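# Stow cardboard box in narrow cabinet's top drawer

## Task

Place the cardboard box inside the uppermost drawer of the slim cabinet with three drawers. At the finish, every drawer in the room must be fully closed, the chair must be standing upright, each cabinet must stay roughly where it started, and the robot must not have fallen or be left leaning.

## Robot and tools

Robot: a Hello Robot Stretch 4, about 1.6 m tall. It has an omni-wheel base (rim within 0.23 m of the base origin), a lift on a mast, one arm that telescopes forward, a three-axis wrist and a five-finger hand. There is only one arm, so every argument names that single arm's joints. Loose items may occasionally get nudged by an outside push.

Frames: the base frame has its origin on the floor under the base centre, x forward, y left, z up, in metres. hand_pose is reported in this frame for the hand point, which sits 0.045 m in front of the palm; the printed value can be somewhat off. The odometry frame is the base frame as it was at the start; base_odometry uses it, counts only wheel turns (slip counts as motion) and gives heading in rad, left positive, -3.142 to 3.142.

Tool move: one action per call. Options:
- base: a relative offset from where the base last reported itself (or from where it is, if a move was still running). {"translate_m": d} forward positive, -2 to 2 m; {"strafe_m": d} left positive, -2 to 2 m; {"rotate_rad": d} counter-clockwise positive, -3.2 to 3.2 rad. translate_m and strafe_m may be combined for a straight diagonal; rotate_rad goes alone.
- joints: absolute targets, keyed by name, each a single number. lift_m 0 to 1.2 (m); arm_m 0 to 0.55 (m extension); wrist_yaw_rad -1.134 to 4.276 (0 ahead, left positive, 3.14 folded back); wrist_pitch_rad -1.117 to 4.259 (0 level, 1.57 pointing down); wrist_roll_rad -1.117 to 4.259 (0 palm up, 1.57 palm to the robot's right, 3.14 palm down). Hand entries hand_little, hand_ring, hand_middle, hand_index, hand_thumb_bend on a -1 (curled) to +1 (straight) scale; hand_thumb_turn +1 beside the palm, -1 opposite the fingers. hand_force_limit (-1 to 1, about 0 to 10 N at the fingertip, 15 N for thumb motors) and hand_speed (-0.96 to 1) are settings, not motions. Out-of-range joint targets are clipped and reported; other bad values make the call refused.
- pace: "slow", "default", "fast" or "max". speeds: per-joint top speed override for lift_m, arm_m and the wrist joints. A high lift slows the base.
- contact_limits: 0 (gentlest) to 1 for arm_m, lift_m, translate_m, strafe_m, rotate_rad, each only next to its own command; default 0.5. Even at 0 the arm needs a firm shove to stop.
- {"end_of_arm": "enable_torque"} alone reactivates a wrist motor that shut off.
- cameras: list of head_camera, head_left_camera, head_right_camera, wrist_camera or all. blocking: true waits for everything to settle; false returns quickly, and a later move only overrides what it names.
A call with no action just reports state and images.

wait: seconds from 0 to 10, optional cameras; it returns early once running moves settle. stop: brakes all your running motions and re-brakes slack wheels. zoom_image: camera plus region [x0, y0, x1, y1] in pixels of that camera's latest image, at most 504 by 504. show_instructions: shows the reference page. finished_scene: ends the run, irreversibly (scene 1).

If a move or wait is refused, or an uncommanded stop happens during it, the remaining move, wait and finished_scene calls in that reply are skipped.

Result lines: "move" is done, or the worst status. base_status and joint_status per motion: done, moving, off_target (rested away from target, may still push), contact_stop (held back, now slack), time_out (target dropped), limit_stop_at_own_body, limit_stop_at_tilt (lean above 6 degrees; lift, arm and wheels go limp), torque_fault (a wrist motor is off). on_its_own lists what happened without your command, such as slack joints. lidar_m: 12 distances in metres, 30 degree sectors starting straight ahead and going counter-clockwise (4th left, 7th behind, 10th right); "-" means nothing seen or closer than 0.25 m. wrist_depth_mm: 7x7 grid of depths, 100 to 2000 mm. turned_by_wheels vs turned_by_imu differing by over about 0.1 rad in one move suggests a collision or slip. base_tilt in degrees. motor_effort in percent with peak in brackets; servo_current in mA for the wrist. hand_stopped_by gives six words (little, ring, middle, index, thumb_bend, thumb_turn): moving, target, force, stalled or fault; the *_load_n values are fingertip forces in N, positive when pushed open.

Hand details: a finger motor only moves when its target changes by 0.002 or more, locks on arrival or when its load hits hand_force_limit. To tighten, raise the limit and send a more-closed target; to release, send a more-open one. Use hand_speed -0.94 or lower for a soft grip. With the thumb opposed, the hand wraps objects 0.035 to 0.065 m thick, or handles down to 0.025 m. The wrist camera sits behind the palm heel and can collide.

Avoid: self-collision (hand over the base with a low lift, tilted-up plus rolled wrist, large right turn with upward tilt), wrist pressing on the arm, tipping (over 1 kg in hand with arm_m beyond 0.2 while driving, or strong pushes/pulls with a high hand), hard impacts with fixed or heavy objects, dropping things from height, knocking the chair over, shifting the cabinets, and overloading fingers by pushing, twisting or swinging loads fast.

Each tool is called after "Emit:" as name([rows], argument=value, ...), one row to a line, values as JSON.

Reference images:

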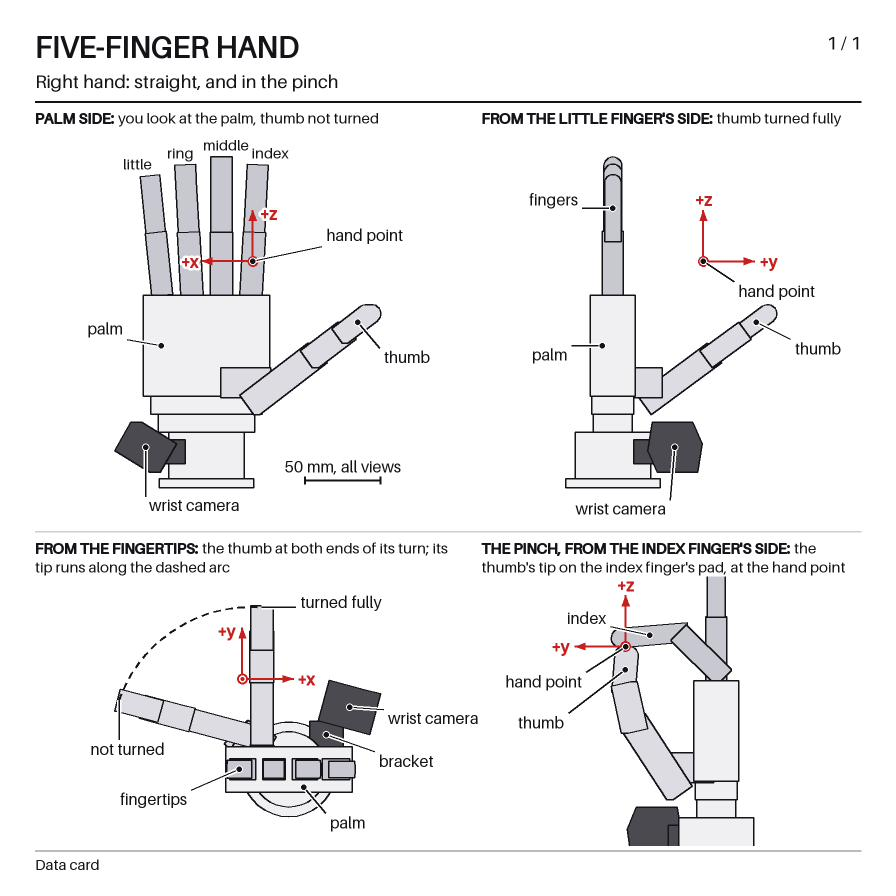

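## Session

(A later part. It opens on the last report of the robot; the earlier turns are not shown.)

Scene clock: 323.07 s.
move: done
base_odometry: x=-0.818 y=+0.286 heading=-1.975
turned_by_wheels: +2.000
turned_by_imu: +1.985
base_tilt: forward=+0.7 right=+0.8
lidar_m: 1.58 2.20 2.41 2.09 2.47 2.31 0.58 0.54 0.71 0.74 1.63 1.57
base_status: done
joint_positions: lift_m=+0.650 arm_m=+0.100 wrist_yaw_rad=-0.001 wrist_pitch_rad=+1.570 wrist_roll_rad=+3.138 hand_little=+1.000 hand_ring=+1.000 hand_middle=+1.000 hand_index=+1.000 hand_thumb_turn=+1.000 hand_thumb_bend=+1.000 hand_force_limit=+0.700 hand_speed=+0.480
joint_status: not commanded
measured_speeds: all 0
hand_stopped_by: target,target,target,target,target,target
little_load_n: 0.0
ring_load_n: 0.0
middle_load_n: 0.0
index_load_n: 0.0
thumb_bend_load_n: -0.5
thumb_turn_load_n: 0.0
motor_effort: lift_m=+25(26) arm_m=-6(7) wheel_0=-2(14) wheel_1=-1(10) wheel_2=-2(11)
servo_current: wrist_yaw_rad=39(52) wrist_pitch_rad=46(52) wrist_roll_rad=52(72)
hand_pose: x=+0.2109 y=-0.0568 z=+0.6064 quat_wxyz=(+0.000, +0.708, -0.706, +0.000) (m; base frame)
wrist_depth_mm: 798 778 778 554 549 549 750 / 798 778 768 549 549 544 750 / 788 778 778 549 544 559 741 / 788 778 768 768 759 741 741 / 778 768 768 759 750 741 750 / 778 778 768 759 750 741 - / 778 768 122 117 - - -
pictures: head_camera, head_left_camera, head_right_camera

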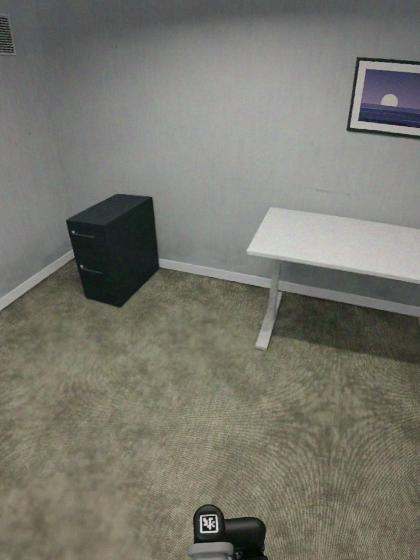

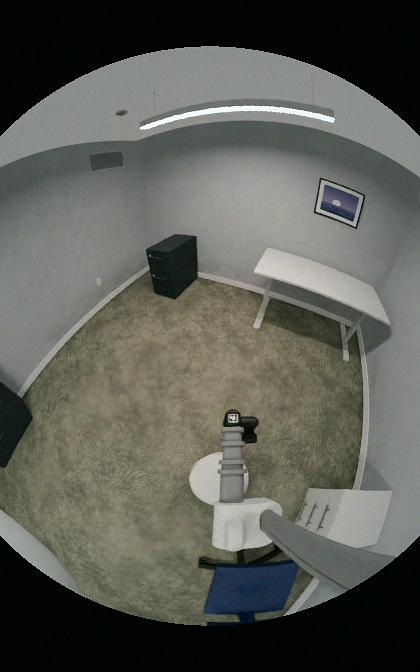

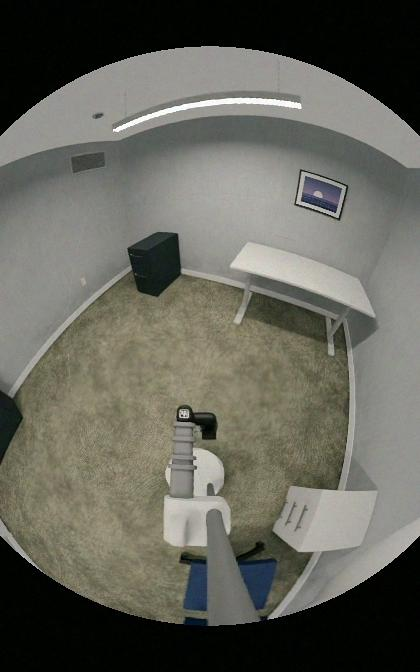

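Emit:
zoom_image(camera="head_camera", region=[55, 185, 175, 315])

Emit:
zoom_image(camera="head_right_camera", region=[270, 480, 390, 560])

Emit:
move(base={"rotate_rad": 1.6}, cameras=["head_camera", "head_left_camera"])

Scaled by 3.877 from the camera's 420x560 image, which has a finer 1200x1600 frame.

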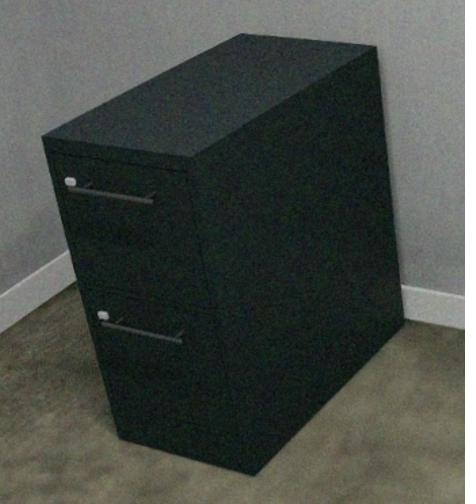

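Scaled by 4.200 from the camera's 420x672 image, which has a finer 600x960 frame.

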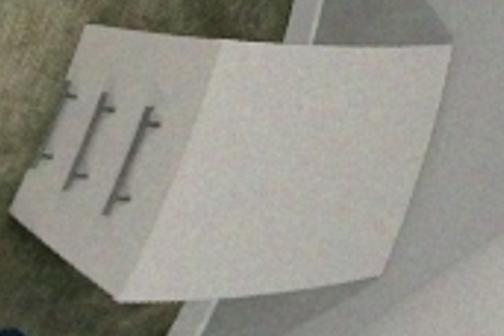

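Scene clock: 325.33 s.
move: done
base_odometry: x=-0.818 y=+0.286 heading=-0.376
turned_by_wheels: +1.599
turned_by_imu: +1.588
base_tilt: forward=+0.6 right=+0.8
lidar_m: 2.08 2.48 2.31 0.56 0.54 0.71 0.78 1.67 1.58 1.62 2.22 2.44
base_status: done
joint_positions: lift_m=+0.650 arm_m=+0.100 wrist_yaw_rad=-0.001 wrist_pitch_rad=+1.570 wrist_roll_rad=+3.138 hand_little=+1.000 hand_ring=+1.000 hand_middle=+1.000 hand_index=+1.000 hand_thumb_turn=+1.000 hand_thumb_bend=+1.000 hand_force_limit=+0.700 hand_speed=+0.480
joint_status: not commanded
measured_speeds: all 0
hand_stopped_by: target,target,target,target,target,target
little_load_n: 0.0
ring_load_n: 0.0
middle_load_n: 0.0
index_load_n: 0.0
thumb_bend_load_n: 0.0
thumb_turn_load_n: 0.0
motor_effort: lift_m=+25(25) arm_m=-7(7) wheel_0=-2(12) wheel_1=-2(10) wheel_2=-3(11)
servo_current: wrist_yaw_rad=39(52) wrist_pitch_rad=46(52) wrist_roll_rad=46(59)
hand_pose: x=+0.2109 y=-0.0568 z=+0.6064 quat_wxyz=(+0.000, +0.708, -0.706, +0.000) (m; base frame)
wrist_depth_mm: 788 788 768 554 549 544 750 / 798 788 778 554 549 544 750 / 788 778 778 549 549 554 741 / 778 778 778 759 750 741 750 / 768 768 759 759 750 750 732 / 768 768 768 759 750 741 - / 778 768 123 117 - - -
pictures: head_camera, head_left_camera

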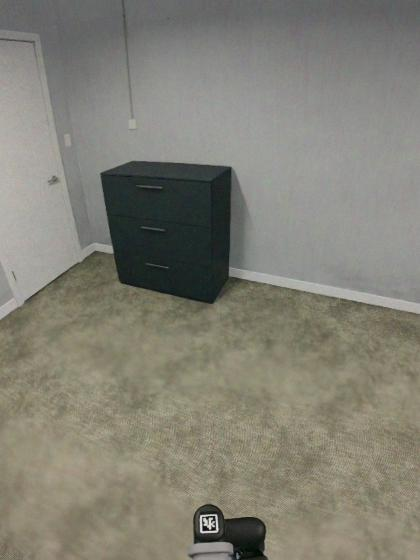

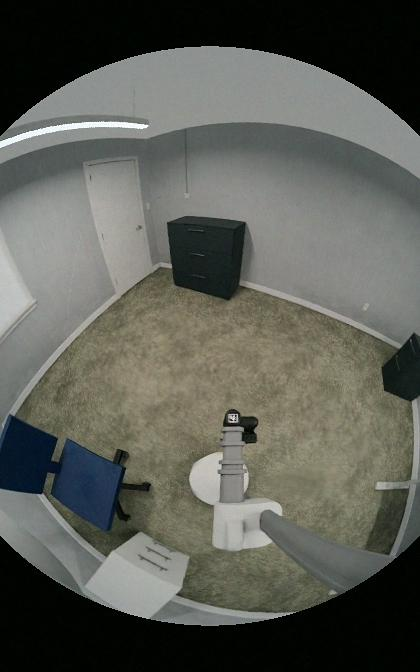

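Emit:
zoom_image(camera="head_camera", region=[90, 150, 250, 310])

Emit:
zoom_image(camera="head_left_camera", region=[70, 510, 210, 630])

Scaled by 3.150 from the camera's 420x560 image, which has a finer 1200x1600 frame.

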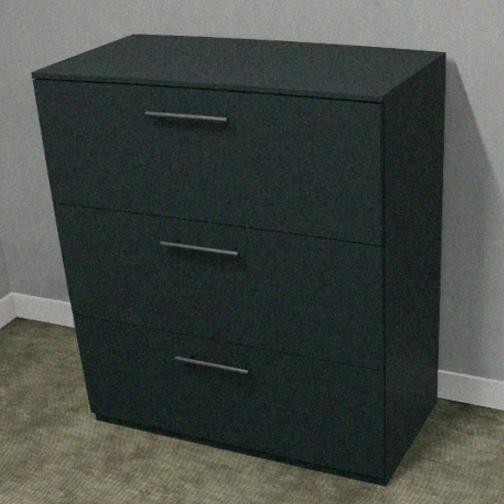

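Scaled by 3.600 from the camera's 420x672 image, which has a finer 600x960 frame.

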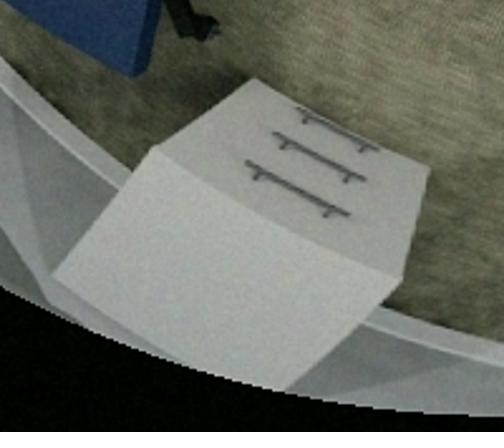

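Emit:
finished_scene()

The scene is finished: the task was done.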